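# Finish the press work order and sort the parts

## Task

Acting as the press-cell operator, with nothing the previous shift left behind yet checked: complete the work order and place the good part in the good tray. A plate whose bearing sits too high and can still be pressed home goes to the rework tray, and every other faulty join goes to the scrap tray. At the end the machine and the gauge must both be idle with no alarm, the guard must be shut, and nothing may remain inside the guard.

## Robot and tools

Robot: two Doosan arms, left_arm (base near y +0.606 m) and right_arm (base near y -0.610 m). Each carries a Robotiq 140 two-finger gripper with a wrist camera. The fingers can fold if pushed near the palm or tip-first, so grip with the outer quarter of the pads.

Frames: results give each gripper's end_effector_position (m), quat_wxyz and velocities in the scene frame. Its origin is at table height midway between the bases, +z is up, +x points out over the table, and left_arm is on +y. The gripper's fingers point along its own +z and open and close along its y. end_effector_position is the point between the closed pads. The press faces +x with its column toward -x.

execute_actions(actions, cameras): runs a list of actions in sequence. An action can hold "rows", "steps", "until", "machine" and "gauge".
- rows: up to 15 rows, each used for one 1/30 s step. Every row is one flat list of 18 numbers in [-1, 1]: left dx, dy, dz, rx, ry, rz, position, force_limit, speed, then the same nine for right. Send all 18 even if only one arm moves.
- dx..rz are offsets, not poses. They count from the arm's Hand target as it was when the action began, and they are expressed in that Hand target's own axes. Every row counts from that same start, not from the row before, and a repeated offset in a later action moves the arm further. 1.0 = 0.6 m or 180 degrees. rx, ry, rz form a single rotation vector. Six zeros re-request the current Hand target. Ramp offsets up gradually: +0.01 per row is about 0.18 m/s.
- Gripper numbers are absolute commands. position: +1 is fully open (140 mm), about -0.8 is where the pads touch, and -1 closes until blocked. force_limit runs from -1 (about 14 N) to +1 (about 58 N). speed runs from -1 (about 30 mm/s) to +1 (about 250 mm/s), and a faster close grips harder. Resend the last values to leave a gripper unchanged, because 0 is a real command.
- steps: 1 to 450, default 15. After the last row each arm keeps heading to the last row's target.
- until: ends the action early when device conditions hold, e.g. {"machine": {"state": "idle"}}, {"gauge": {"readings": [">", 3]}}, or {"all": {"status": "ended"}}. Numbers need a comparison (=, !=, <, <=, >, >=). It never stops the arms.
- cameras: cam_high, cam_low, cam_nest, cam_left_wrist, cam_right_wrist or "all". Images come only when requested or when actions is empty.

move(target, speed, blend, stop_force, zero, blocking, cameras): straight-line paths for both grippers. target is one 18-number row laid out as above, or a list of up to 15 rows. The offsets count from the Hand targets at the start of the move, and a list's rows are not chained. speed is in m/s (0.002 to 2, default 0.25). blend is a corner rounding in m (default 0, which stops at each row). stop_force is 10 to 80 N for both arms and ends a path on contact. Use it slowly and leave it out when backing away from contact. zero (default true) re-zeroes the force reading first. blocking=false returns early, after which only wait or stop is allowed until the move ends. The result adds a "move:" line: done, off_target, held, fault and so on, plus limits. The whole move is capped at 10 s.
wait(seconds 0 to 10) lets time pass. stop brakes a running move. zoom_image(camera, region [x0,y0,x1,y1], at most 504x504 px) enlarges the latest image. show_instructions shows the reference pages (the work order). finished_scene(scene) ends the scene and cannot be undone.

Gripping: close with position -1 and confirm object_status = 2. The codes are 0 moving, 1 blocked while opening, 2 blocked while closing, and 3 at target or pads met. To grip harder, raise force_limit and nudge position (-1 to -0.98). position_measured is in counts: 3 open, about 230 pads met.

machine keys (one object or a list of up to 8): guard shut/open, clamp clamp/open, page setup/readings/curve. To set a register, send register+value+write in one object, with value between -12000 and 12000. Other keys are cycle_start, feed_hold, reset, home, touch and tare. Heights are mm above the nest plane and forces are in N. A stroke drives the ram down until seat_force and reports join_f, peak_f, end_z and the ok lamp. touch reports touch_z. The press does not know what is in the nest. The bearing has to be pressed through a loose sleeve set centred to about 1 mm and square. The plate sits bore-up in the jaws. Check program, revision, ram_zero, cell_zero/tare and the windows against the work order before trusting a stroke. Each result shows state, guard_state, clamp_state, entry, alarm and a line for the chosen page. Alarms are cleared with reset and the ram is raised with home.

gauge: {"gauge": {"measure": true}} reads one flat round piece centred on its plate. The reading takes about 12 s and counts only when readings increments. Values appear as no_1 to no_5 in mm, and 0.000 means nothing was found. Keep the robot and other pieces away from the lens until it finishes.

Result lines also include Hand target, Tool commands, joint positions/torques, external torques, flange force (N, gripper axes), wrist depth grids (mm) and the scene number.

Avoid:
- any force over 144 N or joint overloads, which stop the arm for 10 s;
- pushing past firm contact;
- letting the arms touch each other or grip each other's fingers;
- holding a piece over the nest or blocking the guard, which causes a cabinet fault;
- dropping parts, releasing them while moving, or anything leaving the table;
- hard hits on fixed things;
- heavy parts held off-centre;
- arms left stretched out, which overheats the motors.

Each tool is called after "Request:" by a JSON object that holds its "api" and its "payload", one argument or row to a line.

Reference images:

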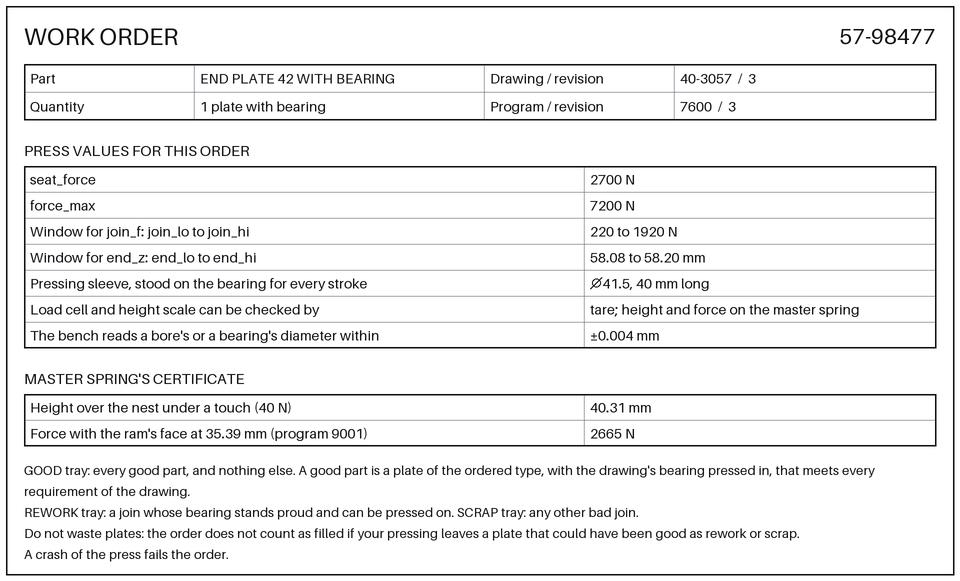

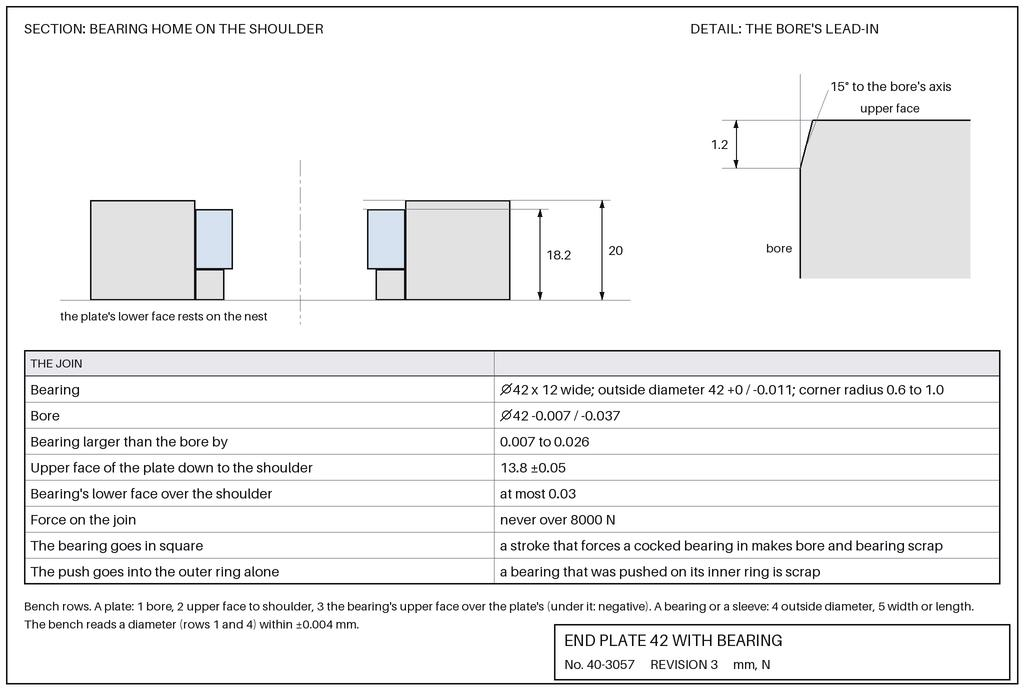

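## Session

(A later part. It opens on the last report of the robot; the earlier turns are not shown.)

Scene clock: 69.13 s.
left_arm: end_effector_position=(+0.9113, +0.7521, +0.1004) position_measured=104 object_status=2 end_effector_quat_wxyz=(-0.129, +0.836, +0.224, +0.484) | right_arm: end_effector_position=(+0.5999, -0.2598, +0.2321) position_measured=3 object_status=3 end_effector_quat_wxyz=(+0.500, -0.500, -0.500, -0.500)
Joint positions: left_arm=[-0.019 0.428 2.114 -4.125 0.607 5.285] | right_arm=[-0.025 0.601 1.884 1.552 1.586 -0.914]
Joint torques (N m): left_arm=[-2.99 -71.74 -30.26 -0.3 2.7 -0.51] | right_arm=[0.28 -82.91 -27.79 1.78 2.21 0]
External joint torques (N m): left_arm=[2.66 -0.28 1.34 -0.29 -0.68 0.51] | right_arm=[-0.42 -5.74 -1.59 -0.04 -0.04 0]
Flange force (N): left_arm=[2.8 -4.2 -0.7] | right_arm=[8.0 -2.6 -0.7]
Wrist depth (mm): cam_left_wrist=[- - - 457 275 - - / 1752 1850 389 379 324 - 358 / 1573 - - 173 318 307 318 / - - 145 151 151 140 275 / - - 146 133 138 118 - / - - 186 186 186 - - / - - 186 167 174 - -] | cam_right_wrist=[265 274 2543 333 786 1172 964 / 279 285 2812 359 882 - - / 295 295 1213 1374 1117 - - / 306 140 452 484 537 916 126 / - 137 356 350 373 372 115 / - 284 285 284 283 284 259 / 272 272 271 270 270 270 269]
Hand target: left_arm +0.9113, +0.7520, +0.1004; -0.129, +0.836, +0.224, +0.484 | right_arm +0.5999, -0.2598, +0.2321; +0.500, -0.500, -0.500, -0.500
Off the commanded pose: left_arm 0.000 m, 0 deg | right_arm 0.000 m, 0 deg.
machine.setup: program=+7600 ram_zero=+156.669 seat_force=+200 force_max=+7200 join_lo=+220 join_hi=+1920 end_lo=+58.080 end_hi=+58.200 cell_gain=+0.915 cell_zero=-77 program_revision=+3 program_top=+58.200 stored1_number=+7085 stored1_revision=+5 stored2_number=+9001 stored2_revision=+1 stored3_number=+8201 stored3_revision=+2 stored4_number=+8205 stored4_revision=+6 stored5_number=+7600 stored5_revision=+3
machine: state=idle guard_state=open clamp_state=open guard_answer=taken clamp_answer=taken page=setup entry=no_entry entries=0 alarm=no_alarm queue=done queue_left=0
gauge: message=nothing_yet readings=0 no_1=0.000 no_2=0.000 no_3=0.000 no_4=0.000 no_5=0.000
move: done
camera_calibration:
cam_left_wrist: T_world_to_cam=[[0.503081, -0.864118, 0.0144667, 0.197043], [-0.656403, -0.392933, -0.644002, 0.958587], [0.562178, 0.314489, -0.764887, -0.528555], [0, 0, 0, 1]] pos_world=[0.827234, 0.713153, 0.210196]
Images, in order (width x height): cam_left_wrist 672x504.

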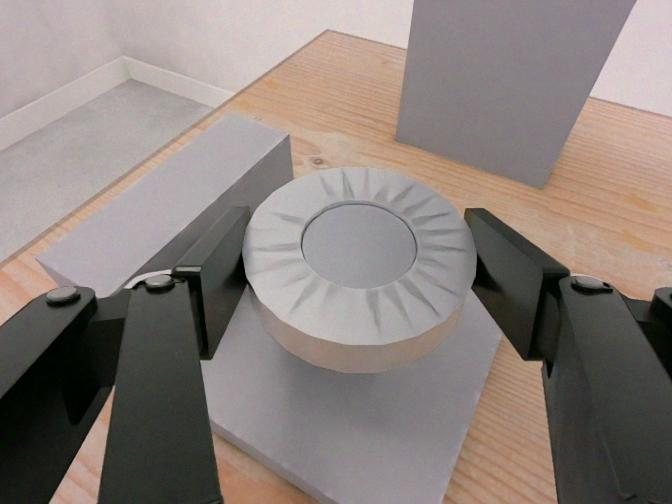

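Request:
{"api": "move", "payload": {
  "target": [-0.0866, 0, 0.05, 0, 0, 0, -1, -0.1, -1, 0, 0, 0, 0, 0, 0, 1, 1, 1],
  "speed": 0.02,
  "stop_force": 10,
  "cameras": ["cam_left_wrist", "cam_right_wrist"]
}}

Scene clock: 72.67 s.
left_arm: end_effector_position=(+0.9114, +0.7520, +0.0517) position_measured=104 object_status=2 end_effector_quat_wxyz=(-0.129, +0.836, +0.224, +0.484) | right_arm: end_effector_position=(+0.5999, -0.2598, +0.2321) position_measured=3 object_status=3 end_effector_quat_wxyz=(+0.500, -0.500, -0.500, -0.500)
Joint positions: left_arm=[-0.019 0.506 2.126 -4.025 0.662 5.161] | right_arm=[-0.025 0.601 1.884 1.552 1.586 -0.914]
Joint torques (N m): left_arm=[-2.74 -58.61 -23.22 -0.76 -1.82 -0.41] | right_arm=[0.96 -82.96 -28.12 1.77 2.26 0.05]
External joint torques (N m): left_arm=[2.33 -17.69 -2.45 0.1 4 0.41] | right_arm=[-1.08 -5.74 -1.2 -0.04 -0.08 -0.05]
Flange force (N): left_arm=[16.8 -7.9 -22.7] | right_arm=[7.9 -3.5 -1.6]
Wrist depth (mm): cam_left_wrist=[- - 182 369 282 - 243 / - 140 180 293 282 275 295 / - 141 - 173 244 245 245 / - 148 146 151 153 140 211 / - - 146 133 137 119 - / - - 140 137 137 144 - / - - 144 128 123 146 -] | cam_right_wrist=[266 292 2685 332 816 - 2320 / 280 277 448 888 807 - 2343 / 295 298 1101 1299 1155 1127 - / - 140 460 480 541 854 127 / - 332 372 349 372 370 115 / - 285 298 283 284 284 260 / 272 272 275 271 271 273 -]
Hand target: left_arm +0.9114, +0.7521, +0.0517; -0.129, +0.836, +0.224, +0.484 (not the last commanded pose) | right_arm +0.5999, -0.2598, +0.2321; +0.500, -0.500, -0.500, -0.500
Off the commanded pose: left_arm 0.011 m, 0 deg | right_arm 0.000 m, 0 deg.
machine.setup: program=+7600 ram_zero=+156.669 seat_force=+200 force_max=+7200 join_lo=+220 join_hi=+1920 end_lo=+58.080 end_hi=+58.200 cell_gain=+0.915 cell_zero=-77 program_revision=+3 program_top=+58.200 stored1_number=+7085 stored1_revision=+5 stored2_number=+9001 stored2_revision=+1 stored3_number=+8201 stored3_revision=+2 stored4_number=+8205 stored4_revision=+6 stored5_number=+7600 stored5_revision=+3
machine: state=idle guard_state=open clamp_state=open guard_answer=taken clamp_answer=taken page=setup entry=no_entry entries=0 alarm=no_alarm queue=done queue_left=0
gauge: message=nothing_yet readings=0 no_1=0.000 no_2=0.000 no_3=0.000 no_4=0.000 no_5=0.000
move: contact (left_arm)
camera_calibration:
cam_left_wrist: T_world_to_cam=[[0.503127, -0.864092, 0.014421, 0.197597], [-0.656207, -0.392836, -0.644261, 0.927166], [0.562366, 0.314682, -0.76467, -0.566246], [0, 0, 0, 1]] pos_world=[0.827434, 0.713154, 0.161495]
cam_right_wrist: T_world_to_cam=[[0.999936, 0.00223017, 0.0111345, -0.590078], [0.011228, -0.340773, -0.940078, 0.126384], [0.00169779, 0.940143, -0.340777, 0.461665], [0, 0, 0, 1]] pos_world=[0.587837, -0.389647, 0.282706]
Images, in order (width x height): cam_left_wrist 672x504, cam_right_wrist 672x504.

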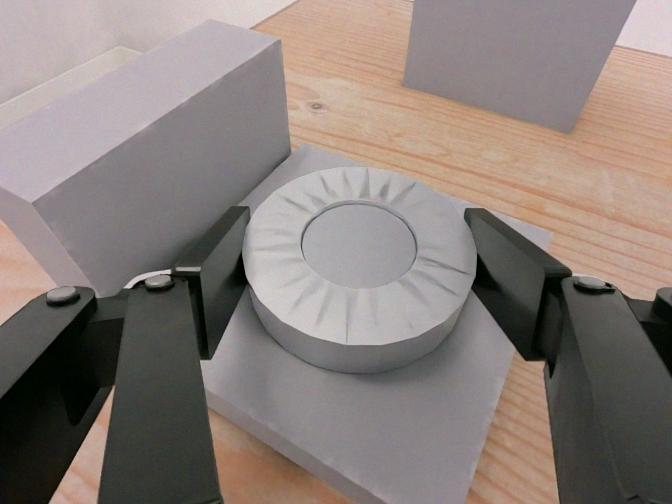

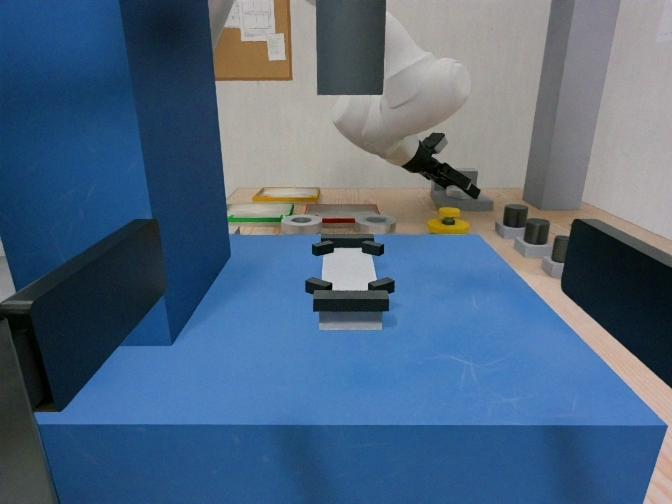

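Request:
{"api": "move", "payload": {
  "target": [
    [0, 0, 0, 0, 0, 0, 0.4, -0.1, -1, 0, 0, 0, 0, 0, 0, 1, 1, 1],
    [0, 0, -0.1667, 0, 0, 0, 0.4, -0.1, -1, 0, 0, 0, 0, 0, 0, 1, 1, 1],
    [0.1362, -0.002, -0.5908, 0, 0, 0, 0.4, -0.1, -1, 0, 0, 0, 0, 0, 0, 1, 1, 1]
  ],
  "speed": [0.05, 0.08, 0.25],
  "blend": [0, 0.02, 0],
  "cameras": ["cam_left_wrist"]
}}

Scene clock: 76.67 s.
left_arm: end_effector_position=(+0.6800, +0.6200, +0.2992) position_measured=78 object_status=3 end_effector_quat_wxyz=(-0.129, +0.836, +0.224, +0.484) | right_arm: end_effector_position=(+0.5999, -0.2598, +0.2321) position_measured=3 object_status=3 end_effector_quat_wxyz=(+0.500, -0.500, -0.500, -0.500)
Joint positions: left_arm=[-0.419 -0.162 2.321 -4.914 0.826 5.935] | right_arm=[-0.025 0.601 1.884 1.552 1.586 -0.914]
Joint torques (N m): left_arm=[-2.37 -19.9 -38.03 2.6 0.86 -0.46] | right_arm=[0.68 -82.76 -28.08 1.78 2.25 -0.03]
External joint torques (N m): left_arm=[2.3 -2.19 -1.09 -0.18 -0.04 0.46] | right_arm=[-0.77 -5.38 -0.88 -0.08 -0.08 0.03]
Flange force (N): left_arm=[6.9 -5.7 0.2] | right_arm=[7.5 -3.7 -1.2]
Wrist depth (mm): cam_left_wrist=[- - - - - - - / 1688 2202 2161 758 - - - / 2102 1792 604 584 628 625 599 / 1595 - 516 500 539 160 538 / - - 463 465 467 126 - / - - 412 414 416 413 - / - - 372 371 372 372 -] | cam_right_wrist=[266 290 2598 335 - - 968 / 276 287 - 341 - 1096 1058 / 298 295 1213 1320 1101 1155 1959 / 307 140 456 484 532 802 127 / - 332 373 352 364 373 115 / - 284 284 272 271 301 - / 272 271 271 271 270 271 -]
Hand target: left_arm +0.6800, +0.6200, +0.2993; -0.129, +0.836, +0.224, +0.484 | right_arm +0.5999, -0.2598, +0.2321; +0.500, -0.500, -0.500, -0.500
Off the commanded pose: left_arm 0.000 m, 0 deg | right_arm 0.000 m, 0 deg.
machine.setup: program=+7600 ram_zero=+156.669 seat_force=+200 force_max=+7200 join_lo=+220 join_hi=+1920 end_lo=+58.080 end_hi=+58.200 cell_gain=+0.915 cell_zero=-77 program_revision=+3 program_top=+58.200 stored1_number=+7085 stored1_revision=+5 stored2_number=+9001 stored2_revision=+1 stored3_number=+8201 stored3_revision=+2 stored4_number=+8205 stored4_revision=+6 stored5_number=+7600 stored5_revision=+3
machine: state=idle guard_state=open clamp_state=open guard_answer=taken clamp_answer=taken page=setup entry=no_entry entries=0 alarm=no_alarm queue=done queue_left=0
gauge: message=nothing_yet readings=0 no_1=0.000 no_2=0.000 no_3=0.000 no_4=0.000 no_5=0.000
move: done
camera_calibration:
cam_left_wrist: T_world_to_cam=[[0.503184, -0.864058, 0.0144771, 0.196278], [-0.656164, -0.392911, -0.644259, 0.882832], [0.562366, 0.314682, -0.76467, -0.205233], [0, 0, 0, 1]] pos_world=[0.595934, 0.581053, 0.408996]
Images, in order (width x height): cam_left_wrist 672x504.

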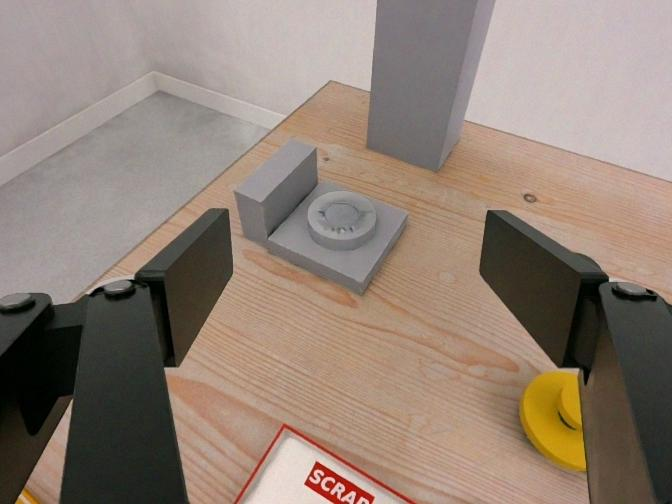

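Request:
{"api": "execute_actions", "payload": {
  "actions": [
    {"gauge": {"measure": true}, "steps": 1}
  ]
}}

Request:
{"api": "move", "payload": {
  "target": [-0.0961, 0.1033, 0.0311, -0.3608, 0, 0.2083, 0.4, -0.1, -1, 0, 0, 0, 0, 0, 0, 1, 1, 1],
  "speed": 0.3,
  "cameras": ["cam_left_wrist"]
}}

Scene clock: 77.27 s.
left_arm: end_effector_position=(+0.6800, +0.6200, +0.2993) position_measured=78 object_status=3 end_effector_quat_wxyz=(-0.129, +0.836, +0.224, +0.484) | right_arm: end_effector_position=(+0.5999, -0.2598, +0.2321) position_measured=3 object_status=3 end_effector_quat_wxyz=(+0.500, -0.500, -0.500, -0.500)
Joint positions: left_arm=[-0.419 -0.162 2.321 -4.914 0.826 5.935] | right_arm=[-0.025 0.601 1.884 1.552 1.586 -0.914]
Joint torques (N m): left_arm=[-2.96 -20.22 -38.35 2.34 0.84 -0.4] | right_arm=[0.62 -83.16 -27.99 1.75 2.29 -0.06]
External joint torques (N m): left_arm=[2.9 -1.54 -0.69 0.06 -0.02 0.4] | right_arm=[-0.72 -5.94 -1.45 0 -0.1 0.06]
Flange force (N): left_arm=[6.1 -6.2 2.9] | right_arm=[8.4 -3.1 -1.0]
Wrist depth (mm): cam_left_wrist=[1700 - - 1584 512 - - / 2102 2141 1993 729 578 - - / 1821 1895 604 601 623 627 604 / 1584 113 512 503 539 160 543 / - - 464 465 468 126 - / - - 412 412 414 414 - / - - 372 371 373 373 -] | cam_right_wrist=[265 274 2716 335 - - 1013 / 279 292 442 350 - 2656 - / 297 303 515 1160 1013 1292 - / 306 140 497 484 538 813 127 / - 331 351 349 399 349 115 / - 284 285 271 283 299 260 / 272 272 271 271 269 270 264]
Hand target: left_arm +0.6800, +0.6200, +0.2993; -0.129, +0.836, +0.224, +0.484 | right_arm +0.5999, -0.2598, +0.2321; +0.500, -0.500, -0.500, -0.500
Tool commands: left_gripper/position=+0.4 left_gripper/force_limit=-0.1 left_gripper/speed=-1.0 right_gripper/position=+1.0 right_gripper/force_limit=+1.0 right_gripper/speed=+1.0
Off the commanded pose: left_arm 0.000 m, 0 deg | right_arm 0.000 m, 0 deg.
machine.setup: program=+7600 ram_zero=+156.669 seat_force=+200 force_max=+7200 join_lo=+220 join_hi=+1920 end_lo=+58.080 end_hi=+58.200 cell_gain=+0.915 cell_zero=-77 program_revision=+3 program_top=+58.200 stored1_number=+7085 stored1_revision=+5 stored2_number=+9001 stored2_revision=+1 stored3_number=+8201 stored3_revision=+2 stored4_number=+8205 stored4_revision=+6 stored5_number=+7600 stored5_revision=+3
machine: state=idle guard_state=open clamp_state=open guard_answer=taken clamp_answer=taken page=setup entry=no_entry entries=0 alarm=no_alarm queue=done queue_left=0
gauge: state=busy message=measure_taken readings=0 no_1=0.000 no_2=0.000 no_3=0.000 no_4=0.000 no_5=0.000

Scene clock: 80.10 s.
left_arm: end_effector_position=(+0.7001, +0.5596, +0.2408) position_measured=78 object_status=3 end_effector_quat_wxyz=(+0.159, +0.871, -0.294, +0.360) | right_arm: end_effector_position=(+0.5999, -0.2598, +0.2321) position_measured=3 object_status=3 end_effector_quat_wxyz=(+0.500, -0.500, -0.500, -0.500)
Joint positions: left_arm=[0.222 -0.023 2.188 -4.195 -0.728 6.284] | right_arm=[-0.025 0.601 1.884 1.552 1.586 -0.914]
Joint torques (N m): left_arm=[-2.77 -33.5 -38.44 -3.08 -0.17 -0.45] | right_arm=[0.59 -83.2 -28.02 1.77 2.2 -0.07]
External joint torques (N m): left_arm=[2.8 -2.42 -0.05 -0.06 -0.02 0.45] | right_arm=[-0.72 -5.12 -1.17 -0.05 -0.02 0.07]
Flange force (N): left_arm=[-4.2 -1.3 -6.4] | right_arm=[7.2 -2.8 -1.1]
Wrist depth (mm): cam_left_wrist=[510 523 536 548 561 578 617 / 463 472 483 484 507 533 - / 420 430 432 442 452 472 - / 390 113 400 398 418 160 434 / - - 371 380 349 126 - / - - 345 349 351 360 - / - - 322 324 331 337 -] | cam_right_wrist=[265 293 2716 335 - 3794 1975 / 274 292 437 350 - - - / 296 303 3187 1358 1155 937 2320 / 306 140 505 481 537 821 127 / - 332 376 349 380 - 115 / - 285 284 284 284 283 262 / 272 272 271 271 269 269 270]
Hand target: left_arm +0.7001, +0.5600, +0.2401; +0.191, +0.800, -0.331, +0.463 | right_arm +0.5999, -0.2598, +0.2321; +0.500, -0.500, -0.500, -0.500
Off the commanded pose: left_arm 0.001 m, 15 deg | right_arm 0.000 m, 0 deg.
machine.setup: program=+7600 ram_zero=+156.669 seat_force=+200 force_max=+7200 join_lo=+220 join_hi=+1920 end_lo=+58.080 end_hi=+58.200 cell_gain=+0.915 cell_zero=-77 program_revision=+3 program_top=+58.200 stored1_number=+7085 stored1_revision=+5 stored2_number=+9001 stored2_revision=+1 stored3_number=+8201 stored3_revision=+2 stored4_number=+8205 stored4_revision=+6 stored5_number=+7600 stored5_revision=+3
machine: state=idle guard_state=open clamp_state=open guard_answer=taken clamp_answer=taken page=setup entry=no_entry entries=0 alarm=no_alarm queue=done queue_left=0
gauge: state=busy message=measure_taken readings=0 no_1=0.000 no_2=0.000 no_3=0.000 no_4=0.000 no_5=0.000
joint sent to its limit (left arm) — joint 6 (wrist roll), upper limit.
move: off_target (left_arm)
camera_calibration:
cam_left_wrist: T_world_to_cam=[[-0.620946, -0.779929, 0.0783343, 0.859383], [-0.723388, 0.531691, -0.440471, 0.315371], [0.301886, -0.330175, -0.894343, 0.332197], [0, 0, 0, 1]] pos_world=[0.66148, 0.612261, 0.368691]
Images, in order (width x height): cam_left_wrist 672x504.

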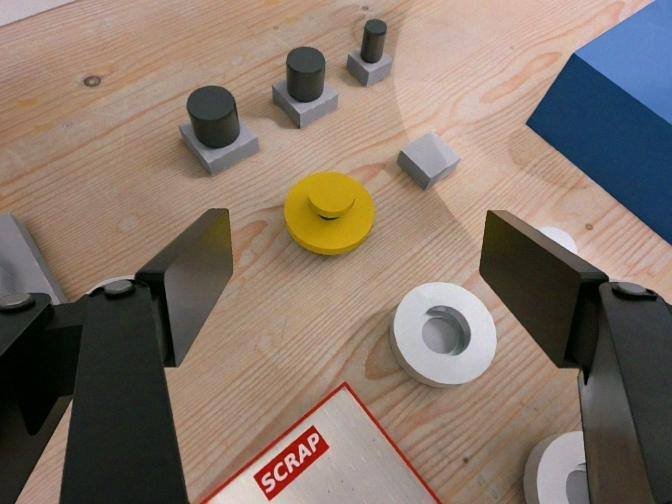

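Request:
{"api": "move", "payload": {
  "target": [
    [0.0866, 0, -0.05, 0, 0, -0.667, 0.4, -0.1, -1, 0, 0, 0, 0, 0, 0, 1, 1, 1],
    [0.0866, 0, -0.05, 0, 0, 0.667, 0.4, -0.1, -1, 0, 0, 0, 0, 0, 0, 1, 1, 1],
    [0.0866, 0, -0.05, 0, 0, 0, 0.4, -0.1, -1, 0, 0, 0, 0, 0, 0, 1, 1, 1]
  ],
  "speed": 0.5,
  "blend": 0.01
}}

Scene clock: 88.17 s.
left_arm: end_effector_position=(+0.7000, +0.5600, +0.3000) position_measured=78 object_status=3 end_effector_quat_wxyz=(+0.191, +0.800, -0.331, +0.463) | right_arm: end_effector_position=(+0.5999, -0.2598, +0.2321) position_measured=3 object_status=3 end_effector_quat_wxyz=(+0.500, -0.500, -0.500, -0.500)
Joint positions: left_arm=[0.327 -0.039 2.213 -4.485 -0.897 0.389] | right_arm=[-0.025 0.601 1.884 1.552 1.586 -0.914]
Joint torques (N m): left_arm=[-2.7 -32.48 -37.8 -2.57 -0.9 -0.15] | right_arm=[0.83 -82.76 -27.97 1.75 2.23 -0.05]
External joint torques (N m): left_arm=[2.73 -1.84 -0.72 0 -0.02 0.15] | right_arm=[-1.01 -5.24 -1.26 -0.03 -0.06 0.05]
Flange force (N): left_arm=[-1.0 -1.3 -6.8] | right_arm=[7.4 -2.8 -1.5]
Wrist depth (mm): cam_left_wrist=[- 1139 - 850 936 955 967 / - - 718 753 756 753 564 / 608 613 618 608 630 543 - / 527 113 505 533 544 140 464 / - - 462 438 466 126 - / - - 412 414 383 416 - / - - 374 373 368 372 -] | cam_right_wrist=[265 292 2716 334 - - 2134 / 279 293 2845 360 - 2951 - / - 315 457 1484 1112 - - / 306 140 480 479 572 923 127 / - 332 379 348 371 332 115 / - 285 296 284 284 295 - / 272 272 278 270 275 276 -]
Hand target: left_arm +0.7000, +0.5600, +0.3000; +0.191, +0.800, -0.331, +0.463 | right_arm +0.5999, -0.2598, +0.2321; +0.500, -0.500, -0.500, -0.500
Off the commanded pose: left_arm 0.000 m, 0 deg | right_arm 0.000 m, 0 deg.
machine.setup: program=+7600 ram_zero=+156.669 seat_force=+200 force_max=+7200 join_lo=+220 join_hi=+1920 end_lo=+58.080 end_hi=+58.200 cell_gain=+0.915 cell_zero=-77 program_revision=+3 program_top=+58.200 stored1_number=+7085 stored1_revision=+5 stored2_number=+9001 stored2_revision=+1 stored3_number=+8201 stored3_revision=+2 stored4_number=+8205 stored4_revision=+6 stored5_number=+7600 stored5_revision=+3
machine: state=idle guard_state=open clamp_state=open guard_answer=taken clamp_answer=taken page=setup entry=no_entry entries=0 alarm=no_alarm queue=done queue_left=0
gauge: state=busy message=measure_taken readings=0 no_1=0.000 no_2=0.000 no_3=0.000 no_4=0.000 no_5=0.000
move: done

Request:
{"api": "wait", "payload": {
  "seconds": 2,
  "cameras": ["cam_left_wrist"]
}}

Scene clock: 91.13 s.
left_arm: end_effector_position=(+0.7000, +0.5600, +0.3000) position_measured=78 object_status=3 end_effector_quat_wxyz=(+0.191, +0.800, -0.331, +0.463) | right_arm: end_effector_position=(+0.5999, -0.2598, +0.2321) position_measured=3 object_status=3 end_effector_quat_wxyz=(+0.500, -0.500, -0.500, -0.500)
Joint positions: left_arm=[0.327 -0.039 2.213 -4.485 -0.897 0.389] | right_arm=[-0.025 0.601 1.884 1.552 1.586 -0.914]
Joint torques (N m): left_arm=[-2.8 -32.32 -37.79 -2.42 -0.85 -0.42] | right_arm=[0.34 -82.5 -28.01 1.75 2.19 -0.01]
External joint torques (N m): left_arm=[2.85 -2.54 -0.83 -0.16 -0.08 0.41] | right_arm=[-0.53 -5.94 -1.54 0 -0.02 0.01]
Flange force (N): left_arm=[-1.5 -0.6 -7.3] | right_arm=[8.3 -2.9 -0.8]
Wrist depth (mm): cam_left_wrist=[- 1344 - 1835 932 955 940 / 1270 - 716 746 761 761 588 / 594 618 622 622 630 - 510 / 533 113 505 535 549 140 452 / - - 462 437 465 126 - / - - 413 414 383 417 - / - - 371 372 368 373 -] | cam_right_wrist=[265 291 2716 335 - 1035 1035 / 280 285 - 351 - 3187 - / 295 351 1475 1183 1112 1285 - / - 140 456 488 562 827 127 / - 128 373 345 371 353 115 / - 284 284 285 283 284 269 / - 270 271 275 270 270 -]
Hand target: left_arm +0.7000, +0.5600, +0.3000; +0.191, +0.800, -0.331, +0.463 | right_arm +0.5999, -0.2598, +0.2321; +0.500, -0.500, -0.500, -0.500
Tool commands: left_gripper/position=+0.4 left_gripper/force_limit=-0.1 left_gripper/speed=-1.0 right_gripper/position=+1.0 right_gripper/force_limit=+1.0 right_gripper/speed=+1.0
Off the commanded pose: left_arm 0.000 m, 0 deg | right_arm 0.000 m, 0 deg.
machine.setup: program=+7600 ram_zero=+156.669 seat_force=+200 force_max=+7200 join_lo=+220 join_hi=+1920 end_lo=+58.080 end_hi=+58.200 cell_gain=+0.915 cell_zero=-77 program_revision=+3 program_top=+58.200 stored1_number=+7085 stored1_revision=+5 stored2_number=+9001 stored2_revision=+1 stored3_number=+8201 stored3_revision=+2 stored4_number=+8205 stored4_revision=+6 stored5_number=+7600 stored5_revision=+3
machine: state=idle guard_state=open clamp_state=open guard_answer=taken clamp_answer=taken page=setup entry=no_entry entries=0 alarm=no_alarm queue=done queue_left=0
gauge: message=measure_taken readings=1 no_1=0.000 no_2=0.000 no_3=-1.807 no_4=0.000 no_5=0.000
wait: 2.00 s; at rest from the start
camera_calibration:
cam_left_wrist: T_world_to_cam=[[-0.704305, -0.70979, 0.0123394, 0.893782], [-0.548609, 0.533174, -0.644014, 0.279018], [0.450536, -0.460352, -0.764914, 0.31537], [0, 0, 0, 1]] pos_world=[0.640482, 0.630814, 0.409893]
Images, in order (width x height): cam_left_wrist 672x504.

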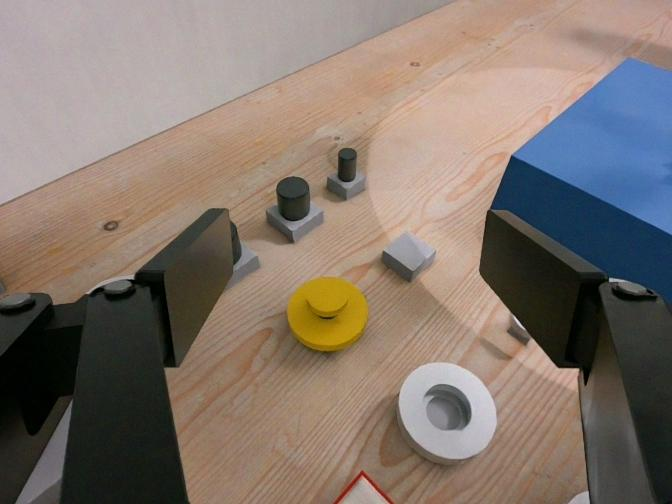

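Request:
{"api": "zoom_image", "payload": {
  "camera": "cam_left_wrist",
  "region": [220, 130, 460, 370]
}}

Scaled by 2.100.

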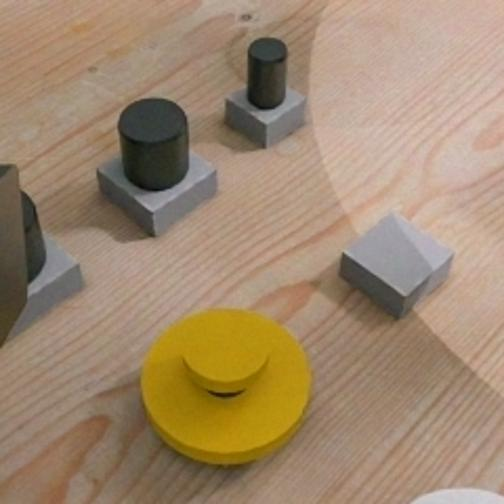

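Request:
{"api": "move", "payload": {
  "target": [-0.215, -0.138, 0.2642, -0.2165, 0, 0.125, 0.5, -0.1, 0, 0, 0, 0, 0, 0, 0, 1, 1, 1],
  "speed": 0.25,
  "cameras": ["cam_left_wrist"]
}}

Scene clock: 93.97 s.
left_arm: end_effector_position=(+0.8103, +0.5671, +0.1093) position_measured=66 object_status=3 end_effector_quat_wxyz=(+0.353, +0.612, -0.613, +0.354) | right_arm: end_effector_position=(+0.5999, -0.2598, +0.2321) position_measured=3 object_status=3 end_effector_quat_wxyz=(+0.500, -0.500, -0.500, -0.500)
Joint positions: left_arm=[0.325 0.625 1.718 -4.146 -1.395 0.801] | right_arm=[-0.025 0.601 1.884 1.552 1.586 -0.914]
Joint torques (N m): left_arm=[-2.88 -87.72 -31.31 -3.33 -1.71 -0.45] | right_arm=[0.52 -83.19 -28.1 1.77 2.17 -0.01]
External joint torques (N m): left_arm=[2.64 -5.82 -0.9 0.01 -0.03 0.45] | right_arm=[-0.62 -5.92 -1.47 -0.02 0.01 0.01]
Flange force (N): left_arm=[4.6 5.9 -4.8] | right_arm=[8.3 -3.1 -1.0]
Wrist depth (mm): cam_left_wrist=[496 500 500 508 447 - - / 397 367 398 419 404 390 392 / 331 310 332 254 335 284 316 / 215 - 284 249 277 156 248 / - 104 247 248 251 134 - / - 221 220 226 222 223 - / - 198 199 199 199 200 -] | cam_right_wrist=[265 342 2685 332 1017 1195 2134 / 280 289 - 345 1117 2320 1853 / 295 303 459 1320 1149 1133 - / 306 140 461 484 541 813 127 / - 331 372 351 372 371 115 / - 285 284 284 284 300 260 / 272 271 270 264 268 274 268]
Hand target: left_arm +0.8103, +0.5671, +0.1093; +0.353, +0.612, -0.613, +0.354 | right_arm +0.5999, -0.2598, +0.2321; +0.500, -0.500, -0.500, -0.500
Off the commanded pose: left_arm 0.000 m, 0 deg | right_arm 0.000 m, 0 deg.
machine.setup: program=+7600 ram_zero=+156.669 seat_force=+200 force_max=+7200 join_lo=+220 join_hi=+1920 end_lo=+58.080 end_hi=+58.200 cell_gain=+0.915 cell_zero=-77 program_revision=+3 program_top=+58.200 stored1_number=+7085 stored1_revision=+5 stored2_number=+9001 stored2_revision=+1 stored3_number=+8201 stored3_revision=+2 stored4_number=+8205 stored4_revision=+6 stored5_number=+7600 stored5_revision=+3
machine: state=idle guard_state=open clamp_state=open guard_answer=taken clamp_answer=taken page=setup entry=no_entry entries=0 alarm=no_alarm queue=done queue_left=0
gauge: message=measure_taken readings=1 no_1=0.000 no_2=0.000 no_3=-1.807 no_4=0.000 no_5=0.000
move: done
camera_calibration:
cam_left_wrist: T_world_to_cam=[[-0.999921, -0.00407368, 0.0119018, 0.818364], [-0.0107742, 0.765698, -0.643111, -0.354867], [-0.00649333, -0.643188, -0.765681, 0.597187], [0, 0, 0, 1]] pos_world=[0.818354, 0.659158, 0.219296]
Images, in order (width x height): cam_left_wrist 672x504.

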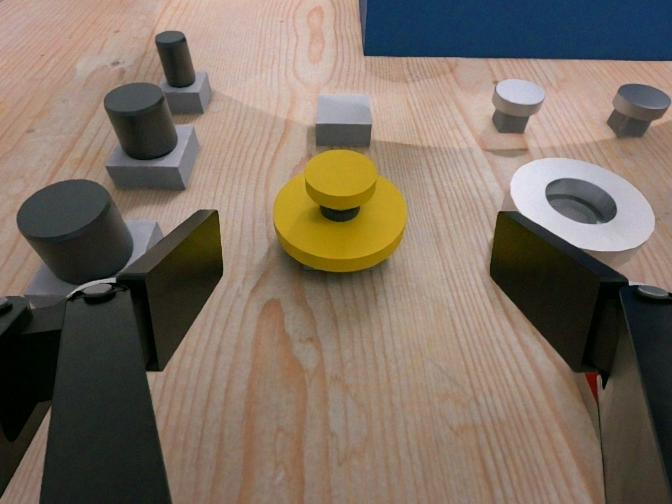

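Request:
{"api": "move", "payload": {
  "target": [-0.0298, -0.0087, 0.1803, 0, 0, 0, 0.5, -0.1, 0, 0, 0, 0, 0, 0, 0, 1, 1, 1],
  "speed": 0.1,
  "cameras": ["cam_left_wrist"]
}}

Scene clock: 96.23 s.
left_arm: end_effector_position=(+0.8157, +0.4824, +0.0398) position_measured=66 object_status=3 end_effector_quat_wxyz=(+0.353, +0.612, -0.613, +0.354) | right_arm: end_effector_position=(+0.5999, -0.2598, +0.2321) position_measured=3 object_status=3 end_effector_quat_wxyz=(+0.500, -0.500, -0.500, -0.500)
Joint positions: left_arm=[0.214 0.69 1.774 -4.245 -1.271 0.87] | right_arm=[-0.025 0.601 1.884 1.552 1.586 -0.914]
Joint torques (N m): left_arm=[-3.54 -91.55 -28.62 -2.46 -1.77 -0.44] | right_arm=[0.3 -82.34 -27.98 1.76 2.3 -0.03]
External joint torques (N m): left_arm=[3.95 -4.56 -0.65 -0.29 -0.08 0.44] | right_arm=[-0.42 -6.17 -1.25 -0.03 -0.13 0.03]
Flange force (N): left_arm=[2.4 4.6 -6.4] | right_arm=[8.6 -3.8 -0.6]
Wrist depth (mm): cam_left_wrist=[337 301 341 345 330 330 316 / 193 269 271 255 275 275 266 / 211 218 226 132 220 229 221 / 198 123 154 148 150 155 162 / - 103 165 136 162 163 - / - 149 150 151 152 151 - / - 135 135 136 136 133 -] | cam_right_wrist=[265 291 1072 333 - - 909 / 279 293 453 350 1035 - 1797 / 295 303 458 1177 1026 - 2234 / 306 140 448 486 854 916 126 / - 332 372 350 349 349 115 / - 284 289 283 283 283 - / 273 273 271 270 271 266 275]
Hand target: left_arm +0.8157, +0.4824, +0.0397; +0.353, +0.612, -0.613, +0.354 | right_arm +0.5999, -0.2598, +0.2321; +0.500, -0.500, -0.500, -0.500
Off the commanded pose: left_arm 0.000 m, 0 deg | right_arm 0.000 m, 0 deg.
machine.setup: program=+7600 ram_zero=+156.669 seat_force=+200 force_max=+7200 join_lo=+220 join_hi=+1920 end_lo=+58.080 end_hi=+58.200 cell_gain=+0.915 cell_zero=-77 program_revision=+3 program_top=+58.200 stored1_number=+7085 stored1_revision=+5 stored2_number=+9001 stored2_revision=+1 stored3_number=+8201 stored3_revision=+2 stored4_number=+8205 stored4_revision=+6 stored5_number=+7600 stored5_revision=+3
machine: state=idle guard_state=open clamp_state=open guard_answer=taken clamp_answer=taken page=setup entry=no_entry entries=0 alarm=no_alarm queue=done queue_left=0
gauge: message=measure_taken readings=1 no_1=0.000 no_2=0.000 no_3=-1.807 no_4=0.000 no_5=0.000
move: done
camera_calibration:
cam_left_wrist: T_world_to_cam=[[-0.999921, -0.00393276, 0.0119136, 0.824165], [-0.0106739, 0.765699, -0.643111, -0.334798], [-0.006593, -0.643187, -0.76568, 0.489534], [0, 0, 0, 1]] pos_world=[0.823754, 0.574458, 0.149696]
Images, in order (width x height): cam_left_wrist 672x504.

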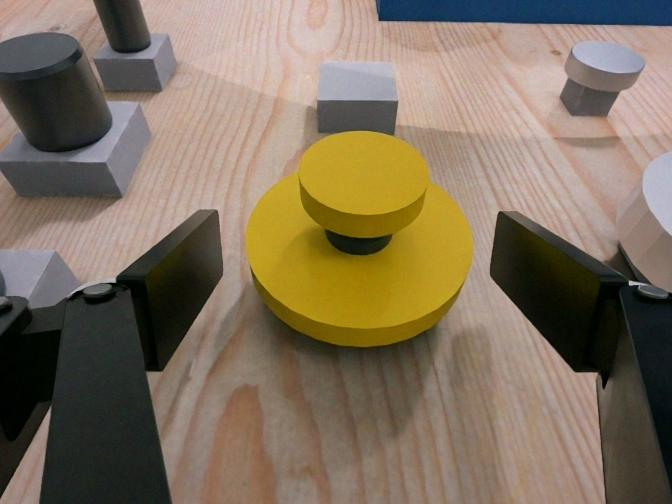

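Request:
{"api": "execute_actions", "payload": {
  "actions": [
    {"rows": [[0,0,0,0,0,0,-1,-0.1,-1,0,0,0,0,0,0,1,1,1]], "steps": 60}
  ],
  "cameras": ["cam_left_wrist"]
}}

Scene clock: 98.53 s.
left_arm: end_effector_position=(+0.8157, +0.4824, +0.0397) position_measured=103 object_status=2 end_effector_quat_wxyz=(+0.353, +0.612, -0.613, +0.354) | right_arm: end_effector_position=(+0.5999, -0.2598, +0.2321) position_measured=3 object_status=3 end_effector_quat_wxyz=(+0.500, -0.500, -0.500, -0.500)
Joint positions: left_arm=[0.214 0.69 1.774 -4.245 -1.271 0.87] | right_arm=[-0.025 0.601 1.884 1.552 1.586 -0.914]
Joint torques (N m): left_arm=[-7.82 -87.32 -27.05 -2.72 -0.26 -0.4] | right_arm=[0.84 -82.88 -28.13 1.75 2.27 -0.04]
External joint torques (N m): left_arm=[7.41 -9.05 -2.29 0 -1.62 0.4] | right_arm=[-0.96 -6.06 -1.34 0 -0.1 0.04]
Flange force (N): left_arm=[5.6 5.8 -15.1] | right_arm=[8.5 -3.5 -1.4]
Wrist depth (mm): cam_left_wrist=[338 275 342 345 329 331 318 / 193 269 273 255 274 276 266 / 210 217 226 131 221 229 222 / 198 198 149 147 150 140 186 / - - 165 136 161 119 - / - - 150 151 151 151 - / - - 135 136 136 136 -] | cam_right_wrist=[266 293 2626 333 948 - 948 / 280 292 439 2845 1058 - 2173 / 296 303 453 1278 1039 - - / 306 140 459 482 501 839 127 / - 333 367 348 328 349 115 / - 284 285 284 283 284 270 / 272 271 271 270 269 269 266]
Hand target: left_arm +0.8157, +0.4824, +0.0397; +0.353, +0.612, -0.613, +0.354 | right_arm +0.5999, -0.2598, +0.2321; +0.500, -0.500, -0.500, -0.500
Off the commanded pose: left_arm 0.000 m, 0 deg | right_arm 0.000 m, 0 deg.
machine.setup: program=+7600 ram_zero=+156.669 seat_force=+200 force_max=+7200 join_lo=+220 join_hi=+1920 end_lo=+58.080 end_hi=+58.200 cell_gain=+0.915 cell_zero=-77 program_revision=+3 program_top=+58.200 stored1_number=+7085 stored1_revision=+5 stored2_number=+9001 stored2_revision=+1 stored3_number=+8201 stored3_revision=+2 stored4_number=+8205 stored4_revision=+6 stored5_number=+7600 stored5_revision=+3
machine: state=idle guard_state=open clamp_state=open guard_answer=taken clamp_answer=taken page=setup entry=no_entry entries=0 alarm=no_alarm queue=done queue_left=0
gauge: message=measure_taken readings=1 no_1=0.000 no_2=0.000 no_3=-1.807 no_4=0.000 no_5=0.000
camera_calibration:
cam_left_wrist: T_world_to_cam=[[-0.999921, -0.00393219, 0.0119131, 0.824166], [-0.0106731, 0.765699, -0.643111, -0.334863], [-0.006593, -0.643187, -0.76568, 0.489458], [0, 0, 0, 1]] pos_world=[0.823754, 0.574458, 0.149596]
Images, in order (width x height): cam_left_wrist 672x504.

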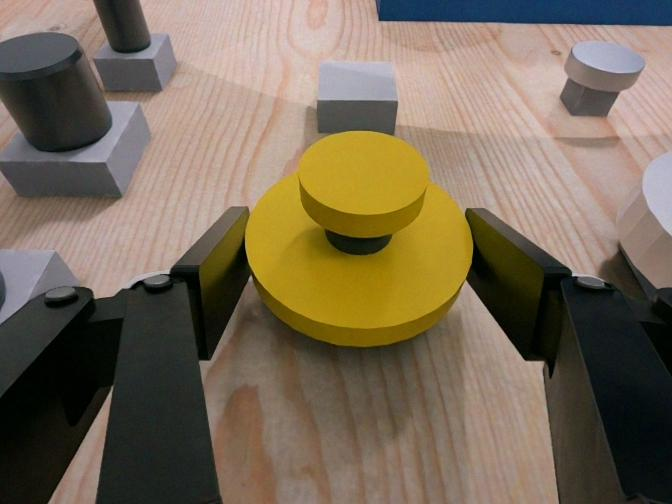

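Request:
{"api": "move", "payload": {
  "target": [
    [0.1155, 0, -0.0667, 0, 0, 0, -1, -0.1, -1, 0, 0, 0, 0, 0, 0, 1, 1, 1],
    [0.4679, 0.3603, 0.1771, 0, 0, 0, -1, -0.1, -1, 0, 0, 0, 0, 0, 0, 1, 1, 1],
    [0.5762, 0.3603, 0.5669, 0, 0, 0, -1, -0.1, -1, 0, 0, 0, 0, 0, 0, 1, 1, 1]
  ],
  "speed": [0.08, 0.25, 0.15],
  "blend": [0.02, 0.04, 0],
  "cameras": ["cam_left_wrist", "cam_nest", "cam_right_wrist"]
}}

Scene clock: 113.20 s.
left_arm: end_effector_position=(+0.5997, +0.0204, +0.1702) position_measured=103 object_status=2 end_effector_quat_wxyz=(+0.353, +0.613, -0.611, +0.354) | right_arm: end_effector_position=(+0.5999, -0.2598, +0.2321) position_measured=3 object_status=3 end_effector_quat_wxyz=(+0.500, -0.500, -0.500, -0.500)
Joint positions: left_arm=[-0.548 0.347 2.048 -4.732 -0.805 0.67] | right_arm=[-0.025 0.601 1.884 1.552 1.586 -0.914]
Joint torques (N m): left_arm=[-43.64 -39.29 -52.15 7.73 -2.58 -0.43] | right_arm=[0.41 -82.96 -27.97 1.73 2.21 -0.05]
External joint torques (N m): left_arm=[43.58 -29.15 18.83 -9.04 1.07 0.43] | right_arm=[-0.5 -5.75 -1.36 0 -0.04 0.05]
External joint torques when the fault began: left_arm=[66.55 -45.52 23.32 -15.03 1.37 0.32]
Flange force (N): left_arm=[-36.0 33.8 -83.8] | right_arm=[8.1 -3.1 -0.8]
Flange force when the fault began (N): left_arm=[-49.6 44.7 -124.8]
Wrist depth (mm): cam_left_wrist=[627 632 635 635 642 649 199 / 505 514 539 533 515 523 216 / 426 - 272 132 265 275 226 / - 238 150 147 150 129 225 / - - 193 136 173 119 - / - - 177 161 169 182 - / - - 162 135 157 - -] | cam_right_wrist=[265 291 2685 333 - 1096 972 / 279 291 446 500 - - 2276 / 294 302 454 483 1149 1127 1975 / 306 140 460 409 505 802 127 / - 332 373 351 372 350 115 / - 271 299 270 284 285 285 / 267 273 271 270 268 271 -]
Hand target: left_arm +0.5997, +0.0204, +0.1702; +0.353, +0.613, -0.611, +0.354 (not the last commanded pose) | right_arm +0.5999, -0.2598, +0.2321; +0.500, -0.500, -0.500, -0.500
Tool commands: left_gripper/position=-1.0 left_gripper/force_limit=-0.098039 left_gripper/speed=-1.0 right_gripper/position=+1.0 right_gripper/force_limit=+1.0 right_gripper/speed=+1.0
Off the commanded pose: left_arm 0.006 m, 0 deg | right_arm 0.000 m, 0 deg.
FORCE FAULT: contact force on the left arm reached its limit, and that arm stopped for 10 seconds. The contact can be on any part of that arm, not only on its tool. That arm's remaining commands of this call were not run. That arm's target is now where it stood when the stop ended, not its last command. That arm accepts commands again.
machine.setup: program=+7600 ram_zero=+156.669 seat_force=+200 force_max=+7200 join_lo=+220 join_hi=+1920 end_lo=+58.080 end_hi=+58.200 cell_gain=+0.915 cell_zero=-77 program_revision=+3 program_top=+58.200 stored1_number=+7085 stored1_revision=+5 stored2_number=+9001 stored2_revision=+1 stored3_number=+8201 stored3_revision=+2 stored4_number=+8205 stored4_revision=+6 stored5_number=+7600 stored5_revision=+3
machine: state=idle guard_state=open clamp_state=open guard_answer=taken clamp_answer=taken page=setup entry=no_entry entries=0 alarm=no_alarm queue=done queue_left=0
gauge: message=measure_taken readings=1 no_1=0.000 no_2=0.000 no_3=-1.807 no_4=0.000 no_5=0.000
move: fault (left_arm)
camera_calibration:
cam_left_wrist: T_world_to_cam=[[-0.999884, -0.00696766, 0.01358, 0.604555], [-0.014075, 0.765081, -0.64378, 0.102697], [-0.00590416, -0.643897, -0.76509, 0.290282], [0, 0, 0, 1]] pos_world=[0.607644, 0.112553, 0.279996]
cam_right_wrist: T_world_to_cam=[[0.999936, 0.00223017, 0.0111345, -0.590078], [0.011228, -0.340773, -0.940078, 0.126384], [0.00169779, 0.940143, -0.340777, 0.461665], [0, 0, 0, 1]] pos_world=[0.587837, -0.389647, 0.282706]
Images, in order (width x height): cam_nest 672x504, cam_left_wrist 672x504, cam_right_wrist 672x504.

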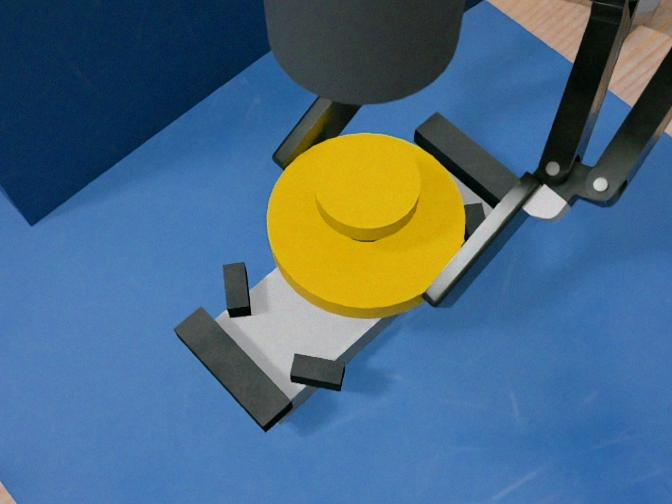

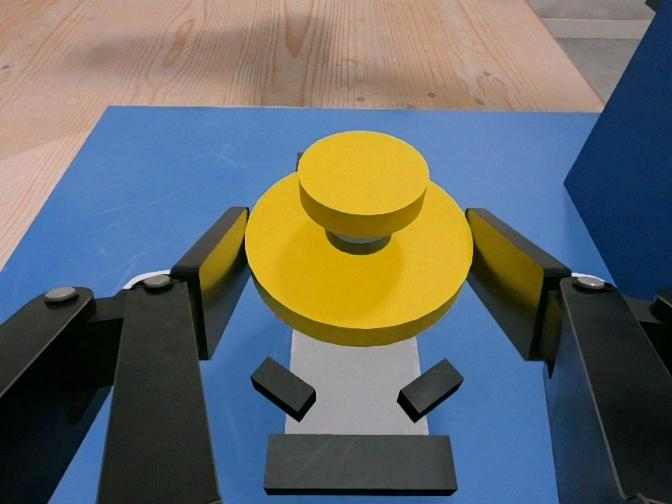

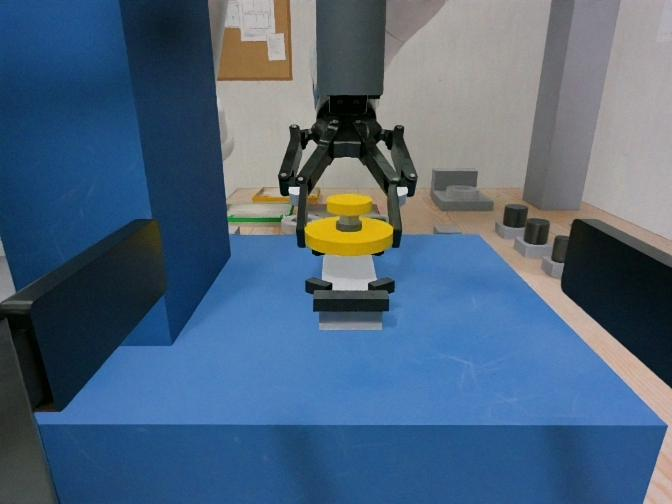

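Request:
{"api": "wait", "payload": {
  "seconds": 0,
  "cameras": ["cam_high", "cam_right_wrist"]
}}

Request:
{"api": "zoom_image", "payload": {
  "camera": "cam_high",
  "region": [400, 0, 672, 260]
}}

Scene clock: 116.43 s.
left_arm: end_effector_position=(+0.5997, +0.0204, +0.1702) position_measured=103 object_status=2 end_effector_quat_wxyz=(+0.353, +0.613, -0.611, +0.354) | right_arm: end_effector_position=(+0.5999, -0.2598, +0.2321) position_measured=3 object_status=3 end_effector_quat_wxyz=(+0.500, -0.500, -0.500, -0.500)
Joint positions: left_arm=[-0.548 0.347 2.048 -4.732 -0.805 0.67] | right_arm=[-0.025 0.601 1.884 1.552 1.586 -0.914]
Joint torques (N m): left_arm=[-43.77 -42.78 -52.62 7.83 -2.57 -0.42] | right_arm=[0.29 -82.75 -27.92 1.78 2.23 -0.05]
External joint torques (N m): left_arm=[43.24 -26.04 19.21 -9.1 1.03 0.42] | right_arm=[-0.37 -6.08 -1.41 -0.06 -0.05 0.05]
Flange force (N): left_arm=[-38.8 31.4 -79.8] | right_arm=[8.5 -3.3 -0.6]
Wrist depth (mm): cam_left_wrist=[627 628 639 646 651 651 207 / 509 526 536 533 516 538 216 / 439 270 271 132 141 274 217 / - 238 147 148 150 119 206 / - - 194 136 173 119 - / - - 177 161 169 182 - / - - 162 135 156 - -] | cam_right_wrist=[266 272 2685 334 543 - 992 / 279 292 443 498 - - 2025 / 295 302 1144 480 1133 1155 2193 / 306 140 496 407 523 851 127 / - 331 397 350 348 372 115 / - 272 271 285 284 284 260 / 272 272 265 270 273 269 269]
Hand target: left_arm +0.5997, +0.0204, +0.1702; +0.353, +0.613, -0.611, +0.354 (not the last commanded pose) | right_arm +0.5999, -0.2598, +0.2321; +0.500, -0.500, -0.500, -0.500
Tool commands: left_gripper/position=-1.0 left_gripper/force_limit=-0.098039 left_gripper/speed=-1.0 right_gripper/position=+1.0 right_gripper/force_limit=+1.0 right_gripper/speed=+1.0
Off the commanded pose: left_arm 0.006 m, 0 deg | right_arm 0.000 m, 0 deg.
machine.setup: program=+7600 ram_zero=+156.669 seat_force=+200 force_max=+7200 join_lo=+220 join_hi=+1920 end_lo=+58.080 end_hi=+58.200 cell_gain=+0.915 cell_zero=-77 program_revision=+3 program_top=+58.200 stored1_number=+7085 stored1_revision=+5 stored2_number=+9001 stored2_revision=+1 stored3_number=+8201 stored3_revision=+2 stored4_number=+8205 stored4_revision=+6 stored5_number=+7600 stored5_revision=+3
machine: state=idle guard_state=open clamp_state=open guard_answer=taken clamp_answer=taken page=setup entry=no_entry entries=0 alarm=no_alarm queue=done queue_left=0
gauge: message=measure_taken readings=1 no_1=0.000 no_2=0.000 no_3=-1.807 no_4=0.000 no_5=0.000
camera_calibration:
cam_right_wrist: T_world_to_cam=[[0.999936, 0.00223017, 0.0111345, -0.590078], [0.011228, -0.340773, -0.940078, 0.126384], [0.00169779, 0.940143, -0.340777, 0.461665], [0, 0, 0, 1]] pos_world=[0.587837, -0.389647, 0.282706]
Images, in order (width x height): cam_high 672x504, cam_right_wrist 672x504.

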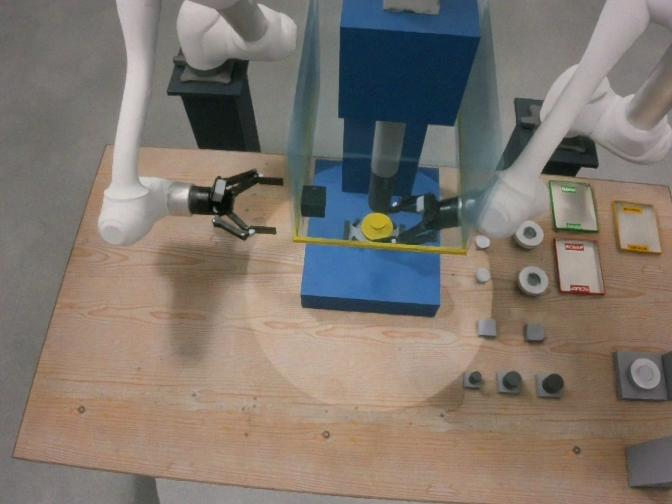

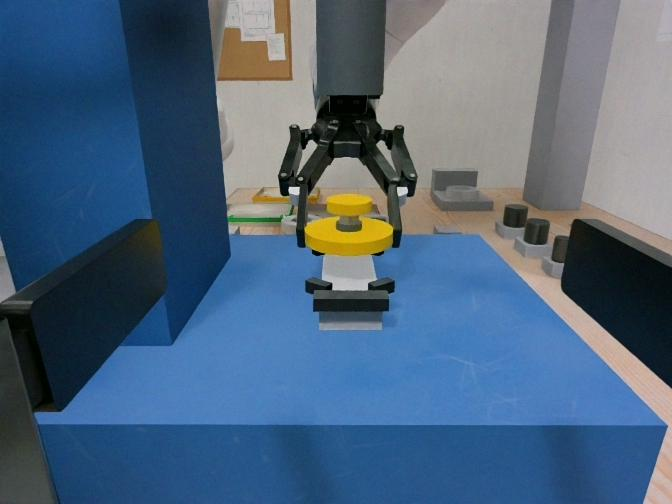

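Scaled by 1.853.

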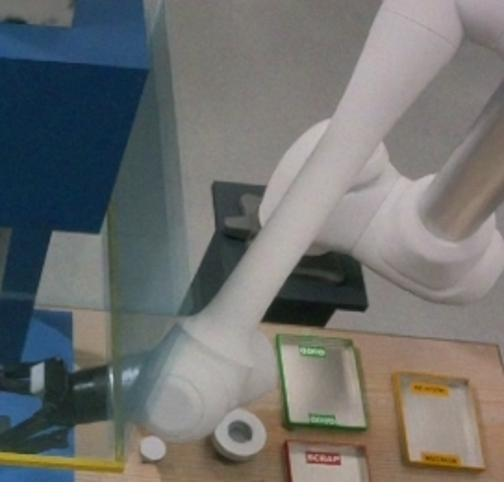

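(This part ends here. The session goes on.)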